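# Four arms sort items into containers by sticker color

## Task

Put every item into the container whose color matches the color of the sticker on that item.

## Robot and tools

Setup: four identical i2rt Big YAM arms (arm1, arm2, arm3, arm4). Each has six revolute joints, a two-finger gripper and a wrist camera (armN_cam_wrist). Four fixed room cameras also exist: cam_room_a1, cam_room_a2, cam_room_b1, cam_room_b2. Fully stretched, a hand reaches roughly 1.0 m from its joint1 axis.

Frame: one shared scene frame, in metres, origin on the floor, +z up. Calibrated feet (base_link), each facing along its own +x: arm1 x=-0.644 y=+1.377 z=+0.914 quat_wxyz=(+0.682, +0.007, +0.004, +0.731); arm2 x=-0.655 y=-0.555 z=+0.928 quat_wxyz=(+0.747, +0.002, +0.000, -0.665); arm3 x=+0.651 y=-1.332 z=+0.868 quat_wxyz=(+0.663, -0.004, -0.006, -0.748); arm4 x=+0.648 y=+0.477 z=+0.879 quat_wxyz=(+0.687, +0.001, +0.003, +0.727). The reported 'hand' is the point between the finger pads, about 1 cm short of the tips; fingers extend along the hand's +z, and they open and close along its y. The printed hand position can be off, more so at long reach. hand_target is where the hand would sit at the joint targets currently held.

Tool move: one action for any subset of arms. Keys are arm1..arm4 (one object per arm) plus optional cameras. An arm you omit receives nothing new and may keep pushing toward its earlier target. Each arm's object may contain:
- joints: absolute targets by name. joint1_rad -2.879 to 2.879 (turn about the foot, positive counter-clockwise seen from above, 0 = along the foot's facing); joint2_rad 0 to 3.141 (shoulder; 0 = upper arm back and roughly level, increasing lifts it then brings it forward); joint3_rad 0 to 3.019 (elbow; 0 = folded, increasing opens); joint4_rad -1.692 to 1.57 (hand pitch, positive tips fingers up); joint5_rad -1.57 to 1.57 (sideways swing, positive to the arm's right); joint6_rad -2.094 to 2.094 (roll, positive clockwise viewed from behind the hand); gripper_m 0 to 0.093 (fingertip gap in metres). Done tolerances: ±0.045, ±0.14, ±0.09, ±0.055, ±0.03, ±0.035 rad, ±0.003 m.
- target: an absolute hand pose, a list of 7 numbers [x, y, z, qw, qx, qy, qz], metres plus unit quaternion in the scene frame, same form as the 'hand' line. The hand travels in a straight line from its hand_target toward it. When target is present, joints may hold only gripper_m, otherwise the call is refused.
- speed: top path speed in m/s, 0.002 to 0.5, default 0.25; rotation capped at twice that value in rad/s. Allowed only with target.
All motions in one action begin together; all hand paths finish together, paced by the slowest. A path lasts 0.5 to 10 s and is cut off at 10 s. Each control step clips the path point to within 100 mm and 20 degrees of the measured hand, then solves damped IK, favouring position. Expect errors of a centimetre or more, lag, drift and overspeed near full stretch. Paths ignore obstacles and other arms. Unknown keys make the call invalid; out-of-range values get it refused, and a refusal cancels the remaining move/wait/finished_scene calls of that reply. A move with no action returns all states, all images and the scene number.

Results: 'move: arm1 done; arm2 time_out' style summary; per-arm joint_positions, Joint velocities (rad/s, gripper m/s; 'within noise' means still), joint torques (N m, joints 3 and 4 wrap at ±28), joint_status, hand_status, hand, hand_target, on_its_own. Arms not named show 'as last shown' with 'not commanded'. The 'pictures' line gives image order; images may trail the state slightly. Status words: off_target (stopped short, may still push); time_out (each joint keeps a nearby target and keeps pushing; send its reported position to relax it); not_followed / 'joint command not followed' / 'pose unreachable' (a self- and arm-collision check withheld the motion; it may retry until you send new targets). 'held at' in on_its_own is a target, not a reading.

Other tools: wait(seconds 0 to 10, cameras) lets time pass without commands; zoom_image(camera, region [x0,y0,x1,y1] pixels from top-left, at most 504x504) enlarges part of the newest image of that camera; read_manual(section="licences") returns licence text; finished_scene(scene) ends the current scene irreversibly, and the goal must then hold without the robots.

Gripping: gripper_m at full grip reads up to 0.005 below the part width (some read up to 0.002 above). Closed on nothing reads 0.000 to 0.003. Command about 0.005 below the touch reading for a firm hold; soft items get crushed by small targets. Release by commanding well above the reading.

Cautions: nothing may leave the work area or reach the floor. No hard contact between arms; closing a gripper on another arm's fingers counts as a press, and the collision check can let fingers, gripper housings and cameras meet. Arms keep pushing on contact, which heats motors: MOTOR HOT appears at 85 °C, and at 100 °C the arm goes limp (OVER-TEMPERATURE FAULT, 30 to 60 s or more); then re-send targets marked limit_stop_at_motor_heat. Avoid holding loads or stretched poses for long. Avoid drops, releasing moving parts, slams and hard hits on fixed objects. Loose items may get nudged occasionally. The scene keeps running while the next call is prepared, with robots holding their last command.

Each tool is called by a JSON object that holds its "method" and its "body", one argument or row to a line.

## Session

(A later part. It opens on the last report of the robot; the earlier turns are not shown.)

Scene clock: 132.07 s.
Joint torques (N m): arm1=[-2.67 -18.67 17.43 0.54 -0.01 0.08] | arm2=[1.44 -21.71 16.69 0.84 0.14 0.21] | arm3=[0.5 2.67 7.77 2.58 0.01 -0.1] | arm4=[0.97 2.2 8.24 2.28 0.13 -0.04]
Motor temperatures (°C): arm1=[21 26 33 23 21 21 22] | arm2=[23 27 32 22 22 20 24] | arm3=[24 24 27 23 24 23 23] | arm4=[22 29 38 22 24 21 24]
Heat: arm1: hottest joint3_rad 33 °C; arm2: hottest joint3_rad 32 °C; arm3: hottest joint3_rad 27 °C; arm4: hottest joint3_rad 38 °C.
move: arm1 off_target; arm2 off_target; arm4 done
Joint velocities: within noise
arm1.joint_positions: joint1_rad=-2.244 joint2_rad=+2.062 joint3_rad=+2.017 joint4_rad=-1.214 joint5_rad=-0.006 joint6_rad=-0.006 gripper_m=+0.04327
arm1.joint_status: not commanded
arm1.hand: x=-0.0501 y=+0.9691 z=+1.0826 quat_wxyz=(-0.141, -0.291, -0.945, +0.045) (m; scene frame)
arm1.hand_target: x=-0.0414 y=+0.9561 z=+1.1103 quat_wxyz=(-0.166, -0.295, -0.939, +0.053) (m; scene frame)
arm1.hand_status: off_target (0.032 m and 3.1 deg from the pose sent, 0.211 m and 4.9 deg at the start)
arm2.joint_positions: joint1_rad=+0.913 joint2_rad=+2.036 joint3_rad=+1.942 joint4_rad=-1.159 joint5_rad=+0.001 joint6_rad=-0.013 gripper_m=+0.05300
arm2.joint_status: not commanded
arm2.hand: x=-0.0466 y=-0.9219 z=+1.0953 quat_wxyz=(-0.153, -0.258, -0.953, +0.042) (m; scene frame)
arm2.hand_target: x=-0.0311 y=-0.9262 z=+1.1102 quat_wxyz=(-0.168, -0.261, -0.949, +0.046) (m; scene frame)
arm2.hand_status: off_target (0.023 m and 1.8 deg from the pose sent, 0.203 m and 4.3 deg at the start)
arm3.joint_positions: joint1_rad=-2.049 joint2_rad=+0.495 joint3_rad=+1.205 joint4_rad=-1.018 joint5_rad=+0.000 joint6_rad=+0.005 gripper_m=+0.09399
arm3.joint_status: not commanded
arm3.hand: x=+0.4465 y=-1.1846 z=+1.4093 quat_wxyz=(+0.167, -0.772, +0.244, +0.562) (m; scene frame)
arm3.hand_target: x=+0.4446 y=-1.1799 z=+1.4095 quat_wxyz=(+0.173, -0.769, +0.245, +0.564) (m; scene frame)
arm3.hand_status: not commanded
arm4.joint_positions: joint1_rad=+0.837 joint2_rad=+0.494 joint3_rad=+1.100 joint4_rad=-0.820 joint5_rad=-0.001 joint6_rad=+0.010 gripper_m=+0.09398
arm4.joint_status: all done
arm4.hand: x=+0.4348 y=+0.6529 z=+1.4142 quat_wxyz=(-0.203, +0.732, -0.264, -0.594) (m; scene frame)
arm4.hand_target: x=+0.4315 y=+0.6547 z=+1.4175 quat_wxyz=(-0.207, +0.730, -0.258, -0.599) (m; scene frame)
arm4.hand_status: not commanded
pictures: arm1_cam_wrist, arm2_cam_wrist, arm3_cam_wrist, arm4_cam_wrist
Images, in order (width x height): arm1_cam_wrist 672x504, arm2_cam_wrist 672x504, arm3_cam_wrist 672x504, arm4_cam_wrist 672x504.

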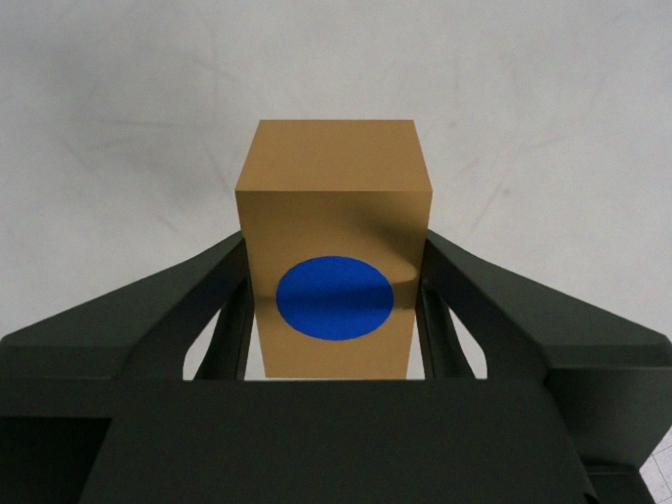

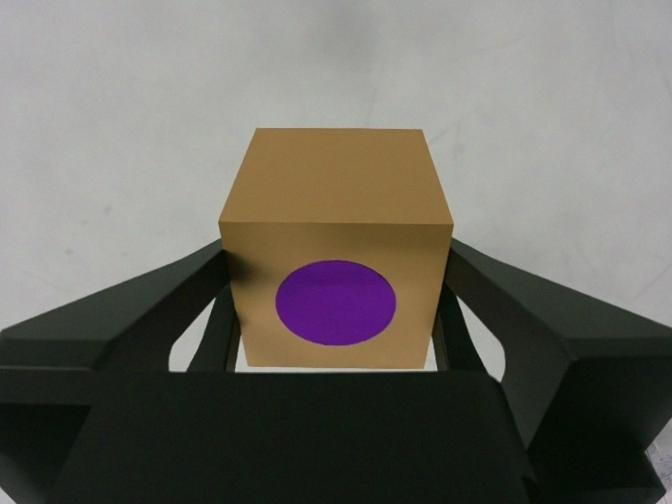

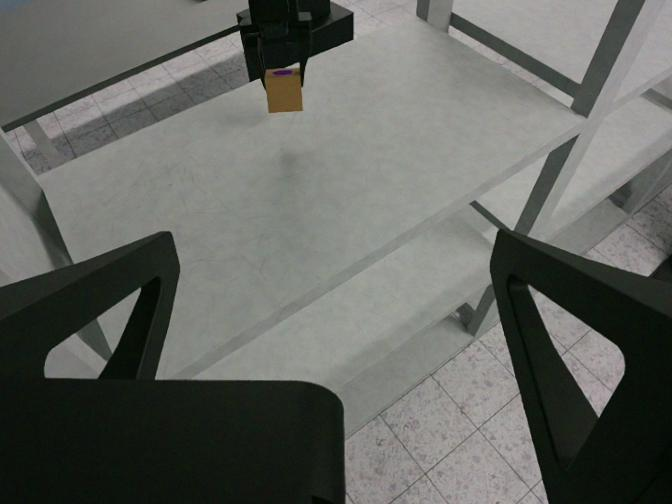

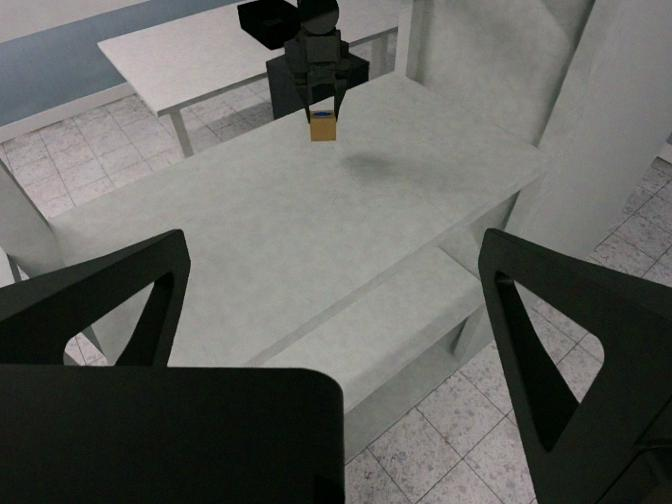

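{"method": "move", "body": {
  "arm1": {"target": [-0.035, 0.952, 1.05, 0.0832, 0.2988, 0.9504, -0.0261], "speed": 0.1},
  "arm2": {"target": [-0.022, -0.929, 1.06, 0.0841, 0.2646, 0.9604, -0.0232], "speed": 0.1},
  "cameras": ["arm3_cam_wrist", "arm4_cam_wrist"]
}}

{"method": "zoom_image", "body": {
  "camera": "arm4_cam_wrist",
  "region": [240, 50, 440, 200]
}}

{"method": "zoom_image", "body": {
  "camera": "arm3_cam_wrist",
  "region": [190, 0, 390, 150]
}}

Scene clock: 137.80 s.
Joint torques (N m): arm1=[-2.84 -19.19 16.61 0.16 -0.02 0.09] | arm2=[1.55 -23.24 16.18 0.49 0.14 0.22] | arm3=[0.44 2.67 7.76 2.58 0.02 -0.11] | arm4=[0.91 2.37 8.34 2.22 0.1 -0.06]
Motor temperatures (°C): arm1=[21 26 34 23 21 21 22] | arm2=[23 27 34 22 22 20 24] | arm3=[24 24 27 23 24 23 23] | arm4=[22 28 37 22 24 21 24]
Heat: arm1: hottest joint3_rad 34 °C; arm2: hottest joint3_rad 34 °C; arm3: hottest joint3_rad 27 °C; arm4: hottest joint3_rad 37 °C.
move: arm1 off_target; arm2 off_target
Joint velocities: within noise
arm1.joint_positions: joint1_rad=-2.244 joint2_rad=+2.225 joint3_rad=+2.192 joint4_rad=-1.383 joint5_rad=-0.006 joint6_rad=-0.006 gripper_m=+0.04328
arm1.joint_status: not commanded
arm1.hand: x=-0.0441 y=+0.9647 z=+1.0355 quat_wxyz=(-0.067, -0.294, -0.953, +0.021) (m; scene frame)
arm1.hand_target: x=-0.0359 y=+0.9527 z=+1.0501 quat_wxyz=(-0.084, -0.299, -0.950, +0.026) (m; scene frame)
arm1.hand_status: off_target (0.021 m and 2.1 deg from the pose sent, 0.040 m and 7.0 deg at the start)
arm2.joint_positions: joint1_rad=+0.914 joint2_rad=+2.207 joint3_rad=+2.142 joint4_rad=-1.352 joint5_rad=+0.001 joint6_rad=-0.009 gripper_m=+0.05300
arm2.joint_status: not commanded
arm2.hand: x=-0.0374 y=-0.9263 z=+1.0530 quat_wxyz=(-0.074, -0.261, -0.962, +0.019) (m; scene frame)
arm2.hand_target: x=-0.0228 y=-0.9284 z=+1.0601 quat_wxyz=(-0.085, -0.264, -0.960, +0.023) (m; scene frame)
arm2.hand_status: off_target (0.017 m and 1.3 deg from the pose sent, 0.044 m and 8.2 deg at the start)
arm3, arm4: as last shown
pictures: arm3_cam_wrist, arm4_cam_wrist
Images, in order (width x height): arm3_cam_wrist 672x504, arm4_cam_wrist 672x504.

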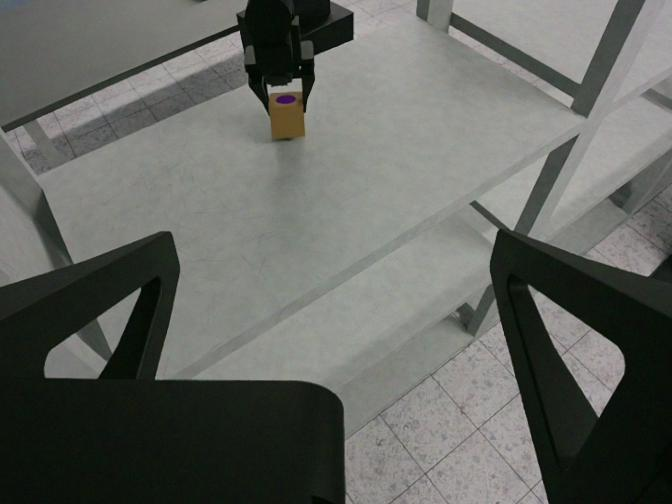

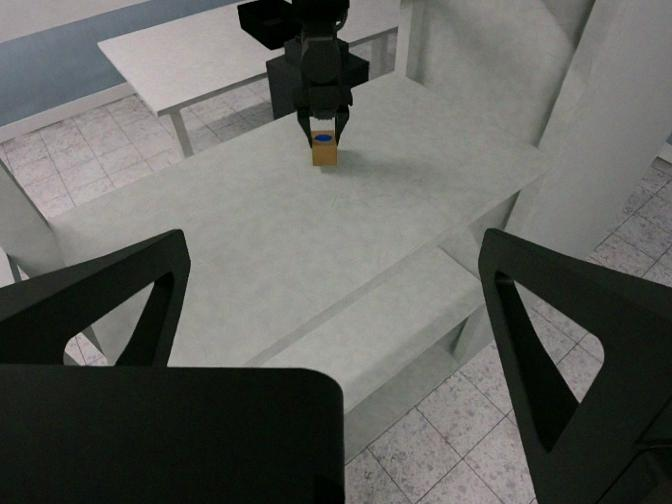

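Scaled by 2.520.

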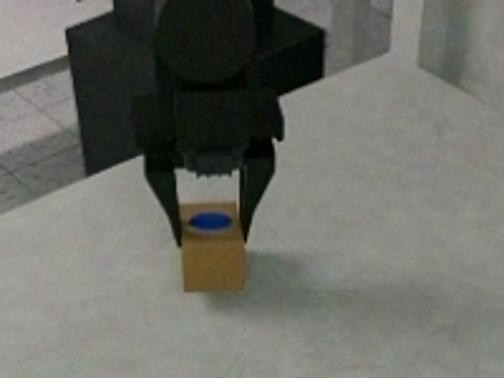

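Scaled by 2.520.

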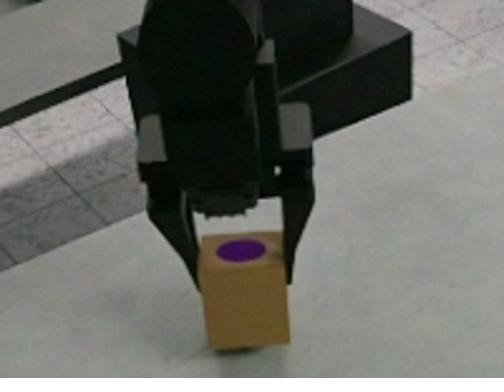

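{"method": "move", "body": {
  "arm1": {"target": [-0.035, 0.952, 1.035, 0.0832, 0.2988, 0.9504, -0.0261], "speed": 0.06},
  "arm2": {"target": [-0.022, -0.929, 1.045, 0.0841, 0.2646, 0.9604, -0.0232], "speed": 0.06},
  "cameras": ["arm3_cam_wrist", "arm4_cam_wrist"]
}}

{"method": "zoom_image", "body": {
  "camera": "arm4_cam_wrist",
  "region": [280, 100, 380, 175]
}}

{"method": "zoom_image", "body": {
  "camera": "arm3_cam_wrist",
  "region": [240, 75, 340, 150]
}}

Scene clock: 144.23 s.
Joint torques (N m): arm1=[-2.37 -19.14 13.72 1.42 -0.05 0.09] | arm2=[1.32 -22.89 13.65 1.69 0.15 0.22] | arm3=[0.56 2.67 7.75 2.58 0.01 -0.11] | arm4=[1.67 2.43 8.25 2.15 0.11 -0.05]
Motor temperatures (°C): arm1=[21 26 36 23 21 21 22] | arm2=[23 27 33 22 22 20 24] | arm3=[24 24 27 23 24 23 23] | arm4=[22 27 37 22 24 21 24]
Heat: arm1: hottest joint3_rad 36 °C; arm2: hottest joint3_rad 33 °C; arm3: hottest joint3_rad 27 °C; arm4: hottest joint3_rad 37 °C.
move: arm1 off_target; arm2 off_target
Joint velocities: within noise
arm1.joint_positions: joint1_rad=-2.244 joint2_rad=+2.225 joint3_rad=+2.192 joint4_rad=-1.378 joint5_rad=-0.006 joint6_rad=-0.006 gripper_m=+0.04328
arm1.joint_status: not commanded
arm1.hand: x=-0.0430 y=+0.9639 z=+1.0354 quat_wxyz=(-0.069, -0.294, -0.953, +0.022) (m; scene frame)
arm1.hand_target: x=-0.0355 y=+0.9524 z=+1.0352 quat_wxyz=(-0.083, -0.299, -0.950, +0.026) (m; scene frame)
arm1.hand_status: off_target (0.014 m and 1.8 deg from the pose sent, 0.016 m and 2.1 deg at the start)
arm2.joint_positions: joint1_rad=+0.914 joint2_rad=+2.207 joint3_rad=+2.142 joint4_rad=-1.348 joint5_rad=+0.001 joint6_rad=-0.009 gripper_m=+0.05300
arm2.joint_status: not commanded
arm2.hand: x=-0.0366 y=-0.9267 z=+1.0531 quat_wxyz=(-0.076, -0.261, -0.962, +0.020) (m; scene frame)
arm2.hand_target: x=-0.0226 y=-0.9285 z=+1.0452 quat_wxyz=(-0.085, -0.264, -0.960, +0.023) (m; scene frame)
arm2.hand_status: off_target (0.017 m and 1.1 deg from the pose sent, 0.018 m and 1.3 deg at the start)
arm3, arm4: as last shown
pictures: arm3_cam_wrist, arm4_cam_wrist
Images, in order (width x height): arm3_cam_wrist 672x504, arm4_cam_wrist 672x504.

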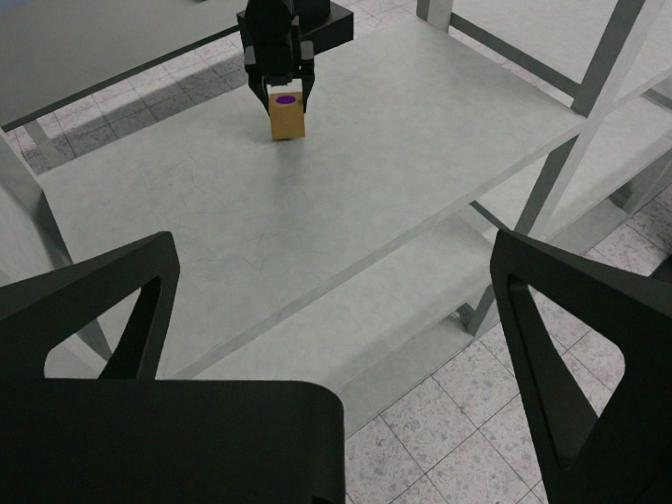

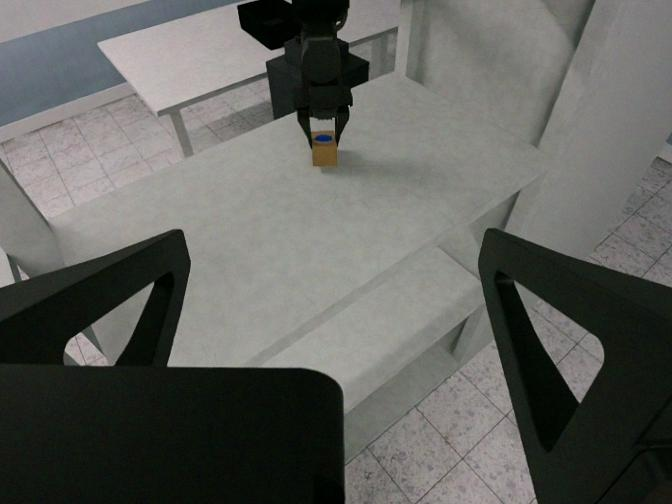

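Scaled by 5.040.

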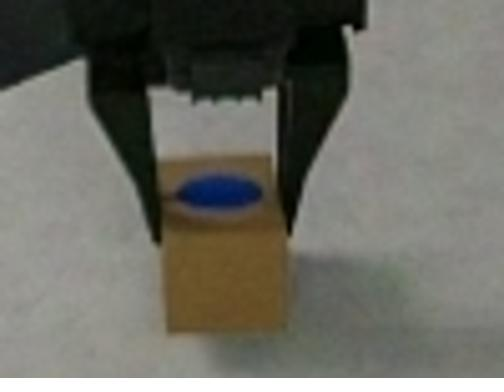

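Scaled by 5.040.

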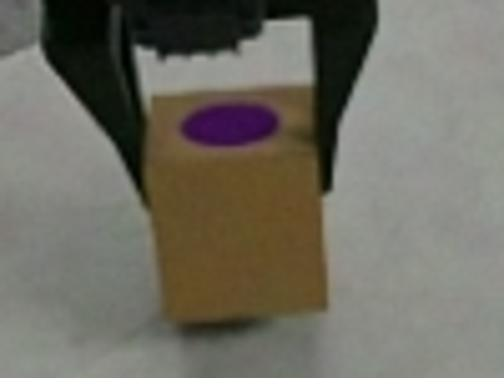

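{"method": "move", "body": {
  "arm1": {"target": [-0.035, 0.952, 1.022, 0.0832, 0.2988, 0.9504, -0.0261], "speed": 0.06},
  "arm2": {"target": [-0.022, -0.929, 1.032, 0.0841, 0.2646, 0.9604, -0.0232], "speed": 0.06},
  "cameras": ["arm3_cam_wrist", "arm4_cam_wrist"]
}}

{"method": "zoom_image", "body": {
  "camera": "arm4_cam_wrist",
  "region": [280, 100, 380, 175]
}}

{"method": "zoom_image", "body": {
  "camera": "arm3_cam_wrist",
  "region": [240, 75, 340, 150]
}}

Scene clock: 149.77 s.
Joint torques (N m): arm1=[-2.67 -19.02 11.38 1.36 -0.04 0.06] | arm2=[1.55 -23 11.45 1.76 0.16 0.22] | arm3=[0.5 2.67 7.77 2.59 0.01 -0.11] | arm4=[1.49 2.14 8.13 2.29 0.11 -0.03]
Motor temperatures (°C): arm1=[21 26 36 23 21 21 22] | arm2=[23 27 33 22 22 20 24] | arm3=[24 24 27 23 24 23 23] | arm4=[22 26 36 22 24 21 24]
Heat: arm1: hottest joint3_rad 36 °C; arm2: hottest joint3_rad 33 °C; arm3: hottest joint3_rad 27 °C; arm4: hottest joint3_rad 36 °C.
move: arm1 off_target; arm2 off_target
Joint velocities: within noise
arm1.joint_positions: joint1_rad=-2.244 joint2_rad=+2.226 joint3_rad=+2.192 joint4_rad=-1.347 joint5_rad=-0.006 joint6_rad=-0.006 gripper_m=+0.04328
arm1.joint_status: not commanded
arm1.hand: x=-0.0368 y=+0.9597 z=+1.0363 quat_wxyz=(-0.084, -0.293, -0.952, +0.026) (m; scene frame)
arm1.hand_target: x=-0.0353 y=+0.9524 z=+1.0220 quat_wxyz=(-0.083, -0.299, -0.950, +0.026) (m; scene frame)
arm1.hand_status: off_target (0.016 m and 0.7 deg from the pose sent, 0.020 m and 1.8 deg at the start)
arm2.joint_positions: joint1_rad=+0.914 joint2_rad=+2.211 joint3_rad=+2.142 joint4_rad=-1.318 joint5_rad=+0.001 joint6_rad=-0.009 gripper_m=+0.05300
arm2.joint_status: not commanded
arm2.hand: x=-0.0303 y=-0.9306 z=+1.0514 quat_wxyz=(-0.088, -0.261, -0.961, +0.024) (m; scene frame)
arm2.hand_target: x=-0.0226 y=-0.9286 z=+1.0322 quat_wxyz=(-0.084, -0.264, -0.960, +0.023) (m; scene frame)
arm2.hand_status: off_target (0.021 m and 0.6 deg from the pose sent, 0.026 m and 1.1 deg at the start)
arm3, arm4: as last shown
pictures: arm3_cam_wrist, arm4_cam_wrist
Images, in order (width x height): arm3_cam_wrist 672x504, arm4_cam_wrist 672x504.

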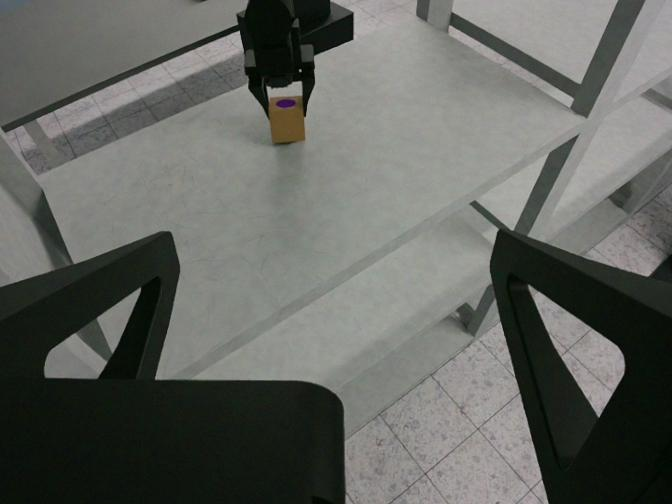

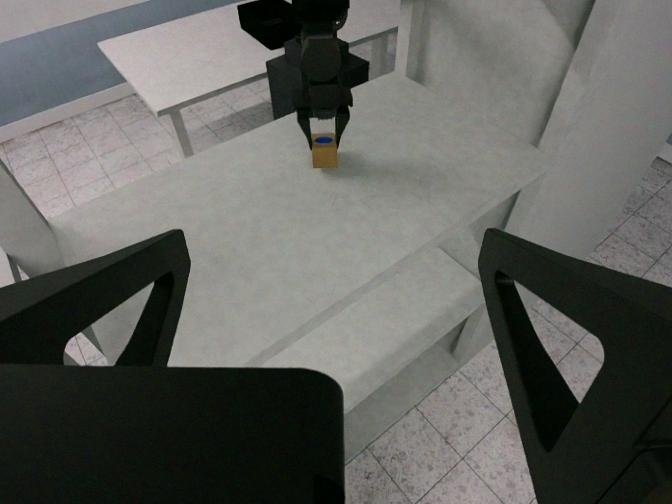

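Scaled by 5.040.

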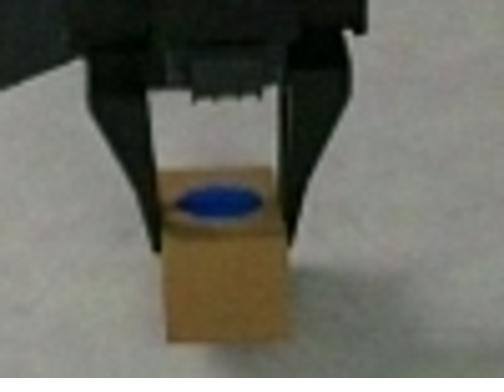

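Scaled by 5.040.

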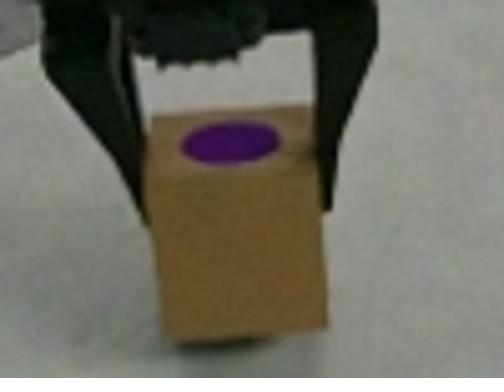

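{"method": "move", "body": {
  "arm1": {"target": [-0.033, 0.950, 1.045, 0.0832, 0.2988, 0.9504, -0.0261], "joints": {"gripper_m": 0.056}, "speed": 0.1},
  "arm2": {"target": [-0.020, -0.930, 1.055, 0.0841, 0.2646, 0.9604, -0.0232], "joints": {"gripper_m": 0.065}, "speed": 0.1}
}}

{"method": "move", "body": {
  "arm1": {"joints": {"gripper_m": 0.093}},
  "arm2": {"joints": {"gripper_m": 0.093}},
  "cameras": ["arm1_cam_wrist", "arm2_cam_wrist", "arm4_cam_wrist", "arm3_cam_wrist"]
}}

Scene clock: 156.03 s.
Joint torques (N m): arm1=[-2.26 -19.66 16.43 0.16 0 0.06] | arm2=[1.49 -22.95 15.84 0.49 0.14 0.22] | arm3=[0.44 2.61 7.79 2.56 0.01 -0.1] | arm4=[1.44 2.55 8.28 2.13 0.12 -0.04]
Motor temperatures (°C): arm1=[21 26 36 23 21 21 22] | arm2=[23 27 33 22 22 20 24] | arm3=[24 24 27 23 24 23 23] | arm4=[22 26 36 22 24 21 24]
Heat: arm1: hottest joint3_rad 36 °C; arm2: hottest joint3_rad 33 °C; arm3: hottest joint3_rad 27 °C; arm4: hottest joint3_rad 36 °C.
move: arm1 off_target; arm2 off_target
Joint velocities: within noise
arm1.joint_positions: joint1_rad=-2.244 joint2_rad=+2.236 joint3_rad=+2.200 joint4_rad=-1.379 joint5_rad=-0.006 joint6_rad=-0.006 gripper_m=+0.05596
arm1.joint_status: all done
arm1.hand: x=-0.0416 y=+0.9629 z=+1.0316 quat_wxyz=(-0.068, -0.294, -0.953, +0.021) (m; scene frame)
arm1.hand_target: x=-0.0339 y=+0.9507 z=+1.0451 quat_wxyz=(-0.084, -0.299, -0.950, +0.026) (m; scene frame)
arm1.hand_status: off_target (0.020 m and 2.0 deg from the pose sent, 0.013 m and 0.7 deg at the start)
arm2.joint_positions: joint1_rad=+0.914 joint2_rad=+2.211 joint3_rad=+2.150 joint4_rad=-1.346 joint5_rad=+0.001 joint6_rad=-0.009 gripper_m=+0.06493
arm2.joint_status: all done
arm2.hand: x=-0.0343 y=-0.9282 z=+1.0538 quat_wxyz=(-0.079, -0.262, -0.962, +0.021) (m; scene frame)
arm2.hand_target: x=-0.0207 y=-0.9296 z=+1.0550 quat_wxyz=(-0.085, -0.265, -0.960, +0.023) (m; scene frame)
arm2.hand_status: off_target (0.014 m and 0.7 deg from the pose sent, 0.011 m and 0.6 deg at the start)
arm3, arm4: as last shown
pictures: none

Scene clock: 156.60 s.
Joint torques (N m): arm1=[-3.25 -19.6 16.34 0.39 -0.07 0.06] | arm2=[1.55 -22.77 15.84 0.51 0.13 0.21] | arm3=[0.5 2.61 7.77 2.56 0.01 -0.1] | arm4=[0.79 2.26 8.24 2.24 0.09 -0.07]
Motor temperatures (°C): arm1=[21 26 36 23 21 21 22] | arm2=[23 27 33 22 22 20 24] | arm3=[24 24 27 23 24 23 23] | arm4=[22 26 36 22 24 21 24]
Heat: arm1: hottest joint3_rad 36 °C; arm2: hottest joint3_rad 33 °C; arm3: hottest joint3_rad 27 °C; arm4: hottest joint3_rad 36 °C.
move: arm1 done; arm2 done
Joint velocities: within noise
arm1.joint_positions: joint1_rad=-2.244 joint2_rad=+2.236 joint3_rad=+2.200 joint4_rad=-1.379 joint5_rad=-0.006 joint6_rad=-0.006 gripper_m=+0.09294
arm1.joint_status: all done
arm1.hand: x=-0.0416 y=+0.9629 z=+1.0316 quat_wxyz=(-0.068, -0.294, -0.953, +0.021) (m; scene frame)
arm1.hand_target: x=-0.0339 y=+0.9507 z=+1.0451 quat_wxyz=(-0.084, -0.299, -0.950, +0.026) (m; scene frame)
arm1.hand_status: not commanded
arm2.joint_positions: joint1_rad=+0.914 joint2_rad=+2.211 joint3_rad=+2.150 joint4_rad=-1.346 joint5_rad=+0.001 joint6_rad=-0.008 gripper_m=+0.09290
arm2.joint_status: all done
arm2.hand: x=-0.0343 y=-0.9282 z=+1.0538 quat_wxyz=(-0.079, -0.262, -0.962, +0.021) (m; scene frame)
arm2.hand_target: x=-0.0207 y=-0.9296 z=+1.0550 quat_wxyz=(-0.085, -0.265, -0.960, +0.023) (m; scene frame)
arm2.hand_status: not commanded
arm3, arm4: as last shown
pictures: arm1_cam_wrist, arm2_cam_wrist, arm3_cam_wrist, arm4_cam_wrist
Images, in order (width x height): arm1_cam_wrist 672x504, arm2_cam_wrist 672x504, arm3_cam_wrist 672x504, arm4_cam_wrist 672x504.

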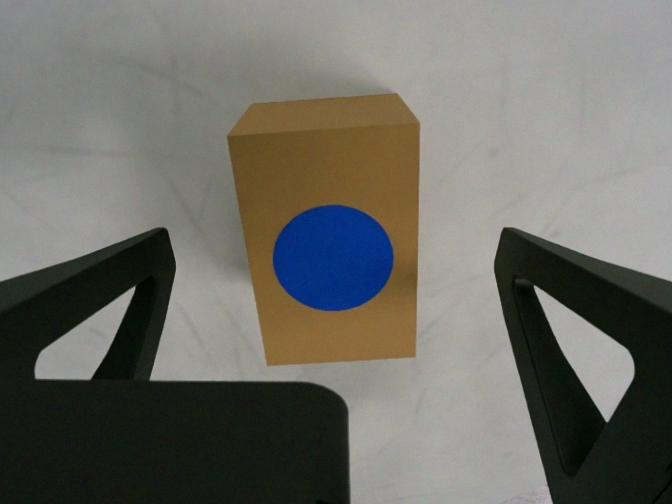

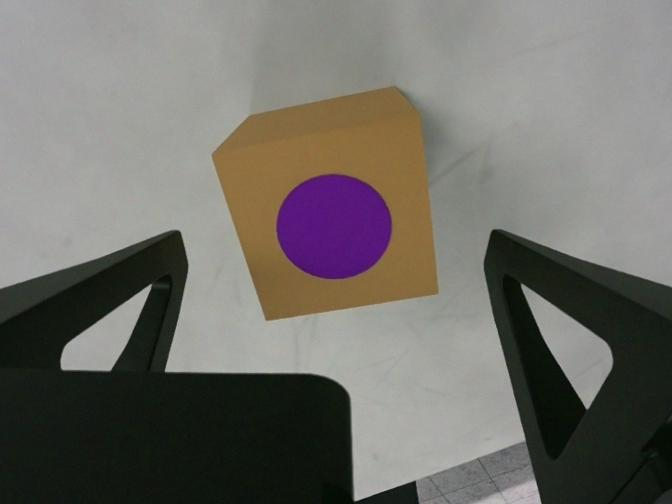

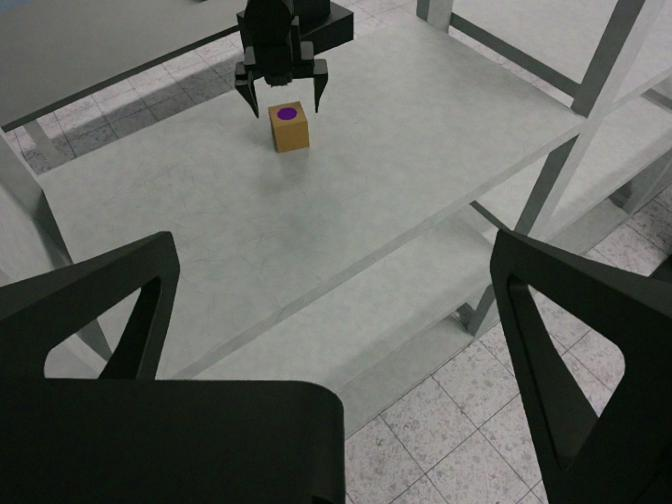

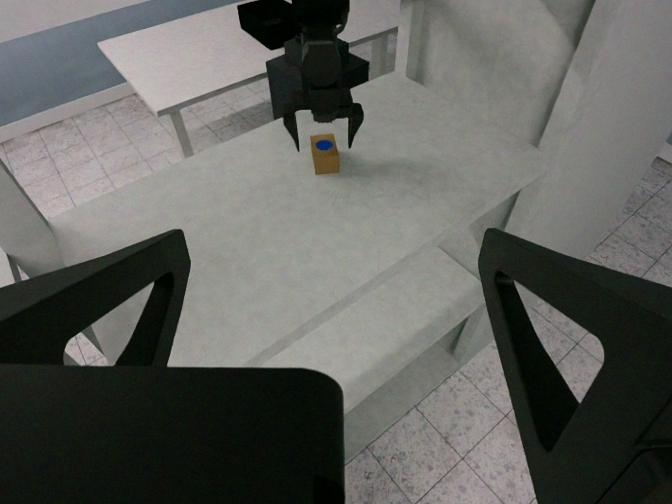

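{"method": "move", "body": {
  "arm1": {"target": [-0.085, 0.99, 1.115, 0.1656, 0.2953, 0.9395, -0.0521], "speed": 0.15},
  "arm2": {"target": [-0.082, -0.896, 1.12, 0.1674, 0.2616, 0.9494, -0.0461], "speed": 0.15}
}}

{"method": "move", "body": {
  "arm1": {"target": [-0.25, 1.10, 1.14, 0.2308, 0.2910, 0.9257, -0.0725], "speed": 0.25},
  "arm2": {"target": [-0.26, -0.79, 1.14, 0.2333, 0.2577, 0.9355, -0.0643], "speed": 0.25},
  "cameras": ["arm4_cam_wrist", "arm3_cam_wrist"]
}}

{"method": "zoom_image", "body": {
  "camera": "arm4_cam_wrist",
  "region": [280, 100, 380, 175]
}}

{"method": "zoom_image", "body": {
  "camera": "arm3_cam_wrist",
  "region": [240, 75, 340, 150]
}}

Scene clock: 166.47 s.
Joint torques (N m): arm1=[-1.61 -16.62 11.29 1.52 0.03 0.07] | arm2=[1.32 -20.66 10.02 2.15 0.15 0.18] | arm3=[0.44 2.67 7.79 2.54 0.01 -0.11] | arm4=[1.44 2.49 8.18 2.24 0.12 -0.07]
Motor temperatures (°C): arm1=[21 26 35 23 21 21 22] | arm2=[23 28 36 22 22 20 24] | arm3=[24 24 27 23 24 23 23] | arm4=[22 25 35 22 24 21 24]
Heat: arm1: hottest joint3_rad 35 °C; arm2: hottest joint3_rad 36 °C; arm3: hottest joint3_rad 27 °C; arm4: hottest joint3_rad 35 °C.
move: arm1 done; arm2 off_target
Joint velocities: within noise
arm1.joint_positions: joint1_rad=-2.244 joint2_rad=+1.893 joint3_rad=+1.831 joint4_rad=-1.158 joint5_rad=-0.006 joint6_rad=-0.006 gripper_m=+0.09294
arm1.joint_status: not commanded
arm1.hand: x=-0.0868 y=+0.9948 z=+1.1158 quat_wxyz=(-0.160, -0.290, -0.942, +0.050) (m; scene frame)
arm1.hand_target: x=-0.0850 y=+0.9901 z=+1.1150 quat_wxyz=(-0.166, -0.295, -0.940, +0.052) (m; scene frame)
arm1.hand_status: done (0.005 m and 1.0 deg from the pose sent, 0.098 m and 11.9 deg at the start)
arm2.joint_positions: joint1_rad=+0.914 joint2_rad=+1.870 joint3_rad=+1.776 joint4_rad=-1.120 joint5_rad=+0.001 joint6_rad=-0.008 gripper_m=+0.09290
arm2.joint_status: not commanded
arm2.hand: x=-0.0849 y=-0.8983 z=+1.1326 quat_wxyz=(-0.172, -0.259, -0.949, +0.047) (m; scene frame)
arm2.hand_target: x=-0.0822 y=-0.8959 z=+1.1201 quat_wxyz=(-0.167, -0.262, -0.949, +0.046) (m; scene frame)
arm2.hand_status: off_target (0.013 m and 0.6 deg from the pose sent, 0.088 m and 10.6 deg at the start)
arm3, arm4: as last shown
pictures: none

Scene clock: 168.00 s.
Joint torques (N m): arm1=[-2.96 -7.77 11.62 1.74 -0.06 0.05] | arm2=[1.49 -10.75 10.33 2.47 0.16 0.19] | arm3=[0.38 2.73 7.76 2.58 0 -0.11] | arm4=[1.14 1.96 8.29 2.19 0.07 -0.04]
Motor temperatures (°C): arm1=[21 26 35 23 21 21 22] | arm2=[23 28 35 22 22 20 23] | arm3=[24 24 27 23 24 23 23] | arm4=[22 25 35 22 24 21 24]
Heat: arm1: hottest joint3_rad 35 °C; arm2: hottest joint3_rad 35 °C; arm3: hottest joint3_rad 27 °C; arm4: hottest joint3_rad 35 °C.
move: arm1 done; arm2 done
Joint velocities: within noise
arm1.joint_positions: joint1_rad=-2.249 joint2_rad=+1.289 joint3_rad=+1.121 joint4_rad=-0.920 joint5_rad=-0.009 joint6_rad=-0.006 gripper_m=+0.09294
arm1.joint_status: not commanded
arm1.hand: x=-0.2513 y=+1.1067 z=+1.1367 quat_wxyz=(-0.222, -0.287, -0.929, +0.069) (m; scene frame)
arm1.hand_target: x=-0.2501 y=+1.1000 z=+1.1401 quat_wxyz=(-0.231, -0.291, -0.926, +0.073) (m; scene frame)
arm1.hand_status: done (0.008 m and 1.3 deg from the pose sent, 0.196 m and 8.7 deg at the start)
arm2.joint_positions: joint1_rad=+0.914 joint2_rad=+1.253 joint3_rad=+1.055 joint4_rad=-0.888 joint5_rad=+0.002 joint6_rad=-0.008 gripper_m=+0.09290
arm2.joint_status: not commanded
arm2.hand: x=-0.2629 y=-0.7920 z=+1.1450 quat_wxyz=(-0.231, -0.255, -0.937, +0.064) (m; scene frame)
arm2.hand_target: x=-0.2601 y=-0.7900 z=+1.1401 quat_wxyz=(-0.233, -0.258, -0.935, +0.064) (m; scene frame)
arm2.hand_status: done (0.006 m and 0.4 deg from the pose sent, 0.206 m and 7.5 deg at the start)
arm3, arm4: as last shown
pictures: arm3_cam_wrist, arm4_cam_wrist
Images, in order (width x height): arm3_cam_wrist 672x504, arm4_cam_wrist 672x504.

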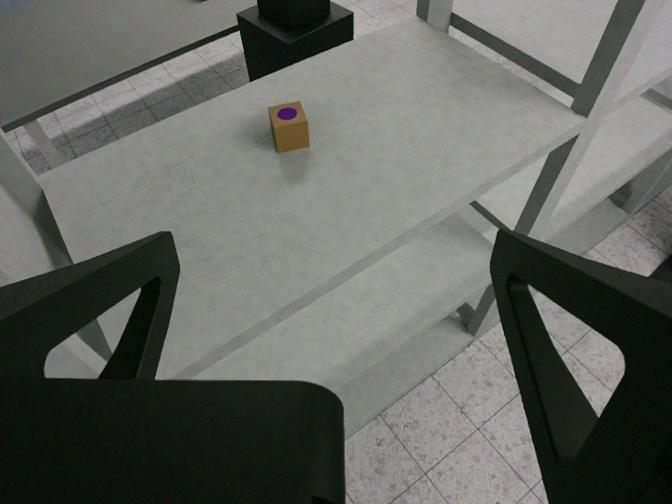

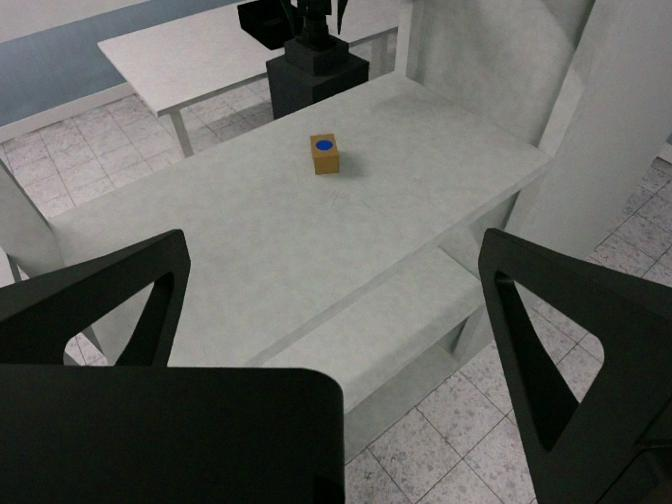

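Scaled by 5.040.

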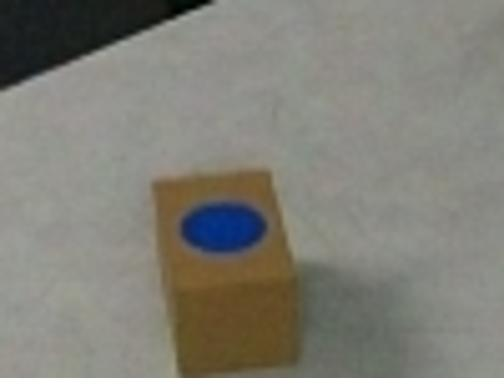

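Scaled by 5.040.

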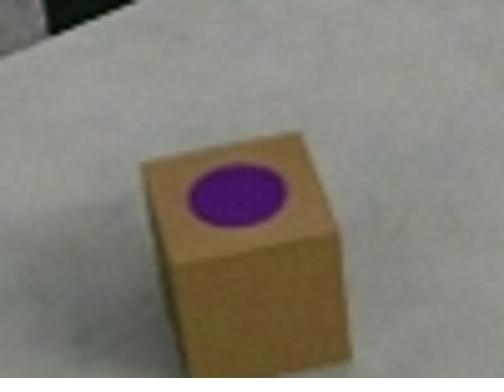

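{"method": "move", "body": {
  "arm1": {"joints": {"joint2_rad": 0.75, "joint3_rad": 1.4, "joint4_rad": -1.6}},
  "arm2": {"joints": {"joint2_rad": 0.75, "joint3_rad": 1.4, "joint4_rad": -1.6}},
  "arm3": {"target": [0.075, -0.988, 1.13, 0.0574, -0.9362, 0.1820, 0.2952], "speed": 0.25},
  "arm4": {"target": [0.073, 0.923, 1.13, 0.0854, -0.9144, 0.2709, 0.2883], "speed": 0.25},
  "cameras": ["arm3_cam_wrist", "arm4_cam_wrist"]
}}

Scene clock: 186.63 s.
Joint torques (N m): arm1=[-2.26 1.2 10.09 0.81 -0.04 0.02] | arm2=[1.49 -2.08 9.1 1.37 0.15 0.19] | arm3=[2.43 -20.19 13.98 0.73 -0.15 -0.13] | arm4=[1.49 -20.95 12.83 0.58 -0.08 -0.06]
Motor temperatures (°C): arm1=[21 26 36 23 21 21 22] | arm2=[23 27 34 22 22 20 23] | arm3=[24 24 27 23 24 23 23] | arm4=[22 24 35 22 24 21 24]
Heat: arm1: hottest joint3_rad 36 °C; arm2: hottest joint3_rad 34 °C; arm3: hottest joint3_rad 27 °C; arm4: hottest joint3_rad 35 °C.
move: arm1 done; arm2 done; arm3 off_target; arm4 off_target
Joint velocities: within noise
arm1.joint_positions: joint1_rad=-2.249 joint2_rad=+0.758 joint3_rad=+1.395 joint4_rad=-1.589 joint5_rad=-0.009 joint6_rad=-0.006 gripper_m=+0.09294
arm1.joint_status: all done
arm1.hand: x=-0.4355 y=+1.2372 z=+1.3759 quat_wxyz=(-0.284, -0.281, -0.912, +0.089) (m; scene frame)
arm1.hand_target: x=-0.4408 y=+1.2382 z=+1.3782 quat_wxyz=(-0.285, -0.286, -0.911, +0.090) (m; scene frame)
arm1.hand_status: not commanded
arm2.joint_positions: joint1_rad=+0.914 joint2_rad=+0.756 joint3_rad=+1.406 joint4_rad=-1.585 joint5_rad=+0.003 joint6_rad=-0.008 gripper_m=+0.09290
arm2.joint_status: all done
arm2.hand: x=-0.4469 y=-0.6830 z=+1.3995 quat_wxyz=(-0.301, -0.250, -0.916, +0.084) (m; scene frame)
arm2.hand_target: x=-0.4503 y=-0.6794 z=+1.3959 quat_wxyz=(-0.295, -0.253, -0.918, +0.081) (m; scene frame)
arm2.hand_status: not commanded
arm3.joint_positions: joint1_rad=-2.020 joint2_rad=+1.721 joint3_rad=+1.592 joint4_rad=-0.886 joint5_rad=-0.087 joint6_rad=-0.139 gripper_m=+0.09399
arm3.joint_status: not commanded
arm3.hand: x=+0.0914 y=-0.9870 z=+1.0978 quat_wxyz=(+0.050, -0.942, +0.196, +0.270) (m; scene frame)
arm3.hand_target: x=+0.0765 y=-0.9890 z=+1.1301 quat_wxyz=(+0.057, -0.936, +0.182, +0.296) (m; scene frame)
arm3.hand_status: off_target (0.036 m and 3.5 deg from the pose sent, 0.505 m and 38.9 deg at the start)
arm4.joint_positions: joint1_rad=+0.838 joint2_rad=+1.878 joint3_rad=+1.787 joint4_rad=-0.908 joint5_rad=-0.044 joint6_rad=-0.064 gripper_m=+0.09398
arm4.joint_status: not commanded
arm4.hand: x=+0.0862 y=+0.9201 z=+1.1079 quat_wxyz=(-0.080, +0.916, -0.283, -0.272) (m; scene frame)
arm4.hand_target: x=+0.0739 y=+0.9221 z=+1.1299 quat_wxyz=(-0.086, +0.914, -0.271, -0.289) (m; scene frame)
arm4.hand_status: off_target (0.026 m and 2.4 deg from the pose sent, 0.534 m and 43.3 deg at the start)
pictures: arm3_cam_wrist, arm4_cam_wrist
Images, in order (width x height): arm3_cam_wrist 672x504, arm4_cam_wrist 672x504.

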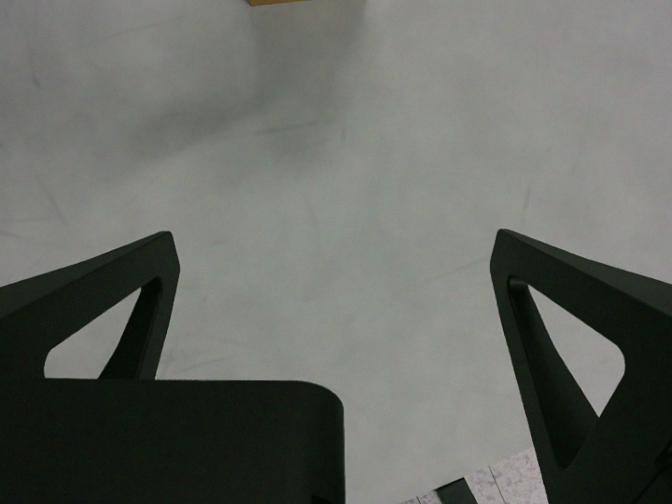

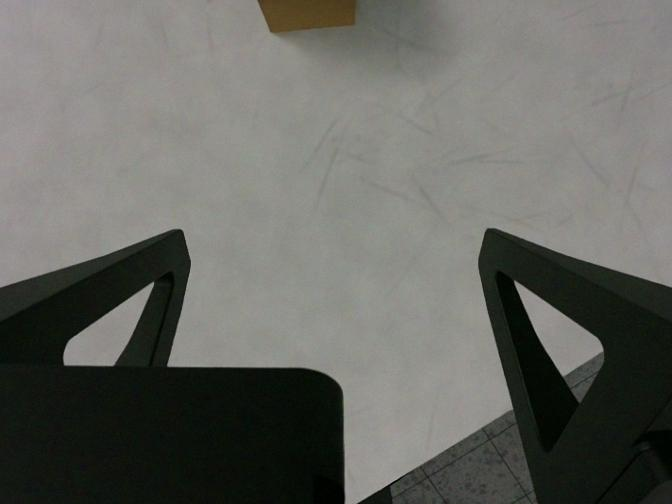

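{"method": "move", "body": {
  "arm3": {"target": [-0.024, -0.952, 1.072, 0.0470, -0.9420, 0.1492, 0.2970], "speed": 0.15},
  "arm4": {"target": [-0.020, 0.980, 1.062, 0.0753, -0.9233, 0.2388, 0.2911], "speed": 0.15},
  "cameras": ["arm3_cam_wrist", "arm4_cam_wrist"]
}}

Scene clock: 209.60 s.
Joint torques (N m): arm1=[-3.31 0.56 10.14 0.87 -0.05 0] | arm2=[1.44 -2.02 9.07 1.4 0.15 0.2] | arm3=[2.37 -23.41 14.11 0.75 -0.18 -0.13] | arm4=[1.79 -24.7 12.94 0.58 -0.1 -0.1]
Motor temperatures (°C): arm1=[21 26 35 23 21 21 21] | arm2=[23 26 32 22 22 20 23] | arm3=[24 24 30 23 24 23 23] | arm4=[22 26 37 22 24 21 24]
Heat: arm1: hottest joint3_rad 35 °C; arm2: hottest joint3_rad 32 °C; arm3: hottest joint3_rad 30 °C; arm4: hottest joint3_rad 37 °C.
move: arm3 off_target; arm4 off_target
Joint velocities: within noise
arm1, arm2: as last shown
arm3.joint_positions: joint1_rad=-1.999 joint2_rad=+2.015 joint3_rad=+1.896 joint4_rad=-0.885 joint5_rad=-0.114 joint6_rad=-0.180 gripper_m=+0.09399
arm3.joint_status: not commanded
arm3.hand: x=-0.0059 y=-0.9500 z=+1.0513 quat_wxyz=(+0.042, -0.946, +0.162, +0.279) (m; scene frame)
arm3.hand_target: x=-0.0227 y=-0.9528 z=+1.0721 quat_wxyz=(+0.047, -0.942, +0.149, +0.297) (m; scene frame)
arm3.hand_status: off_target (0.028 m and 2.6 deg from the pose sent, 0.123 m and 6.2 deg at the start)
arm4.joint_positions: joint1_rad=+0.846 joint2_rad=+2.226 joint3_rad=+2.202 joint4_rad=-0.961 joint5_rad=-0.080 joint6_rad=-0.115 gripper_m=+0.09398
arm4.joint_status: not commanded
arm4.hand: x=-0.0074 y=+0.9784 z=+1.0543 quat_wxyz=(-0.073, +0.923, -0.250, -0.283) (m; scene frame)
arm4.hand_target: x=-0.0195 y=+0.9793 z=+1.0621 quat_wxyz=(-0.076, +0.923, -0.239, -0.292) (m; scene frame)
arm4.hand_status: off_target (0.015 m and 1.7 deg from the pose sent, 0.130 m and 5.6 deg at the start)
pictures: arm3_cam_wrist, arm4_cam_wrist
Images, in order (width x height): arm3_cam_wrist 672x504, arm4_cam_wrist 672x504.

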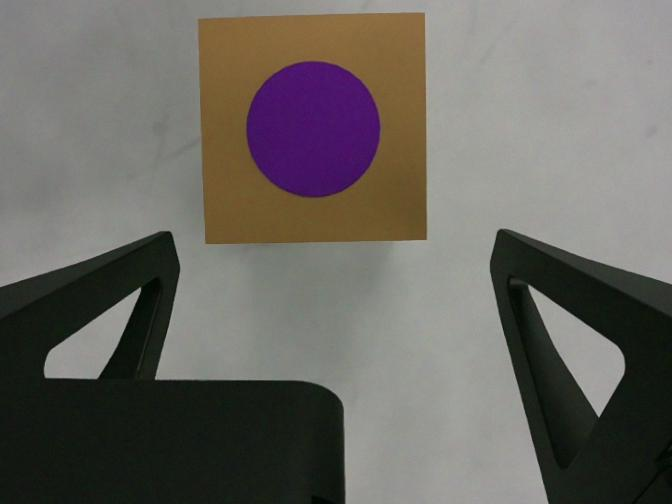

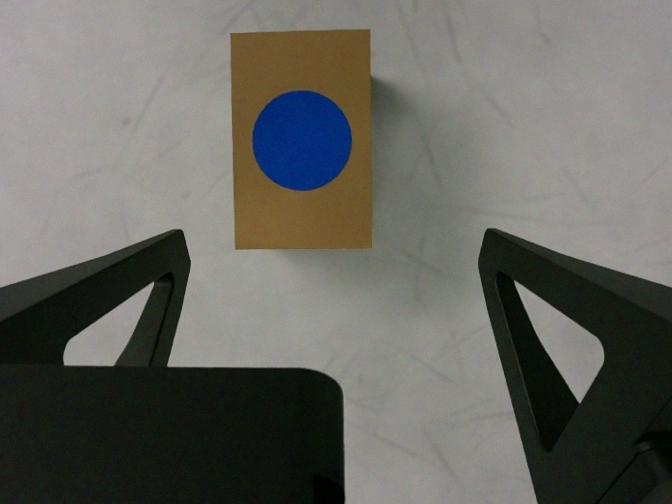

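{"method": "move", "body": {
  "arm3": {"target": [-0.055, -0.947, 1.044, 0.0470, -0.9420, 0.1492, 0.2970], "speed": 0.1},
  "arm4": {"target": [-0.0575, 0.989, 1.028, 0.0753, -0.9233, 0.2388, 0.2911], "speed": 0.1},
  "cameras": ["arm3_cam_wrist", "arm4_cam_wrist"]
}}

Scene clock: 225.13 s.
Joint torques (N m): arm1=[-2.43 0.97 10.02 0.77 -0.05 0.04] | arm2=[1.32 -1.96 9.07 1.36 0.15 0.19] | arm3=[2.2 -24.41 13.97 1.24 -0.04 0] | arm4=[0.73 -26.64 12.97 0.42 0.16 0.07]
Motor temperatures (°C): arm1=[21 25 35 23 21 21 21] | arm2=[23 26 31 22 22 20 23] | arm3=[24 25 33 23 24 23 23] | arm4=[22 26 38 22 24 21 24]
Heat: arm1: hottest joint3_rad 35 °C; arm2: hottest joint3_rad 31 °C; arm3: hottest joint3_rad 33 °C; arm4: hottest joint3_rad 38 °C.
move: arm3 off_target; arm4 off_target
Joint velocities: within noise
arm1, arm2: as last shown
arm3.joint_positions: joint1_rad=-1.979 joint2_rad=+2.110 joint3_rad=+1.988 joint4_rad=-0.885 joint5_rad=-0.108 joint6_rad=-0.180 gripper_m=+0.09399
arm3.joint_status: not commanded
arm3.hand: x=-0.0367 y=-0.9486 z=+1.0265 quat_wxyz=(+0.041, -0.948, +0.154, +0.277) (m; scene frame)
arm3.hand_target: x=-0.0538 y=-0.9479 z=+1.0442 quat_wxyz=(+0.047, -0.942, +0.149, +0.297) (m; scene frame)
arm3.hand_status: off_target (0.025 m and 2.5 deg from the pose sent, 0.050 m and 2.6 deg at the start)
arm4.joint_positions: joint1_rad=+0.870 joint2_rad=+2.382 joint3_rad=+2.394 joint4_rad=-0.995 joint5_rad=-0.075 joint6_rad=-0.116 gripper_m=+0.09398
arm4.joint_status: not commanded
arm4.hand: x=-0.0488 y=+0.9854 z=+1.0214 quat_wxyz=(-0.072, +0.926, -0.240, -0.284) (m; scene frame)
arm4.hand_target: x=-0.0569 y=+0.9886 z=+1.0280 quat_wxyz=(-0.076, +0.923, -0.239, -0.292) (m; scene frame)
arm4.hand_status: off_target (0.012 m and 0.9 deg from the pose sent, 0.058 m and 1.7 deg at the start)
pictures: arm3_cam_wrist, arm4_cam_wrist
Images, in order (width x height): arm3_cam_wrist 672x504, arm4_cam_wrist 672x504.

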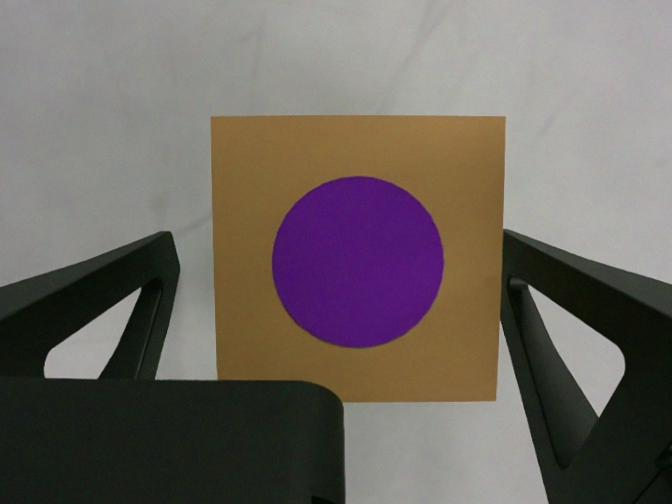

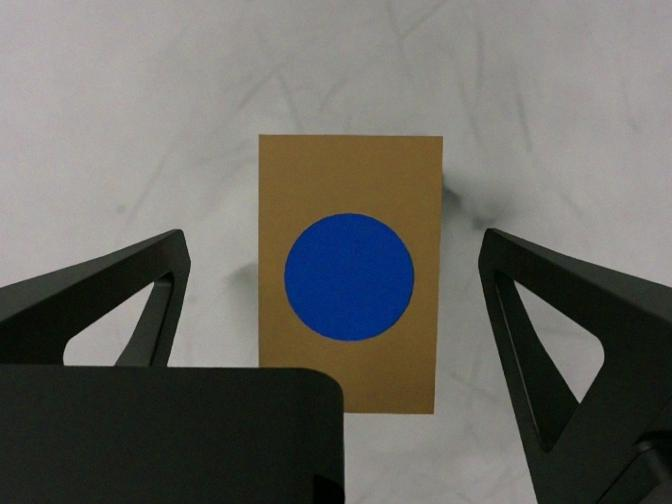

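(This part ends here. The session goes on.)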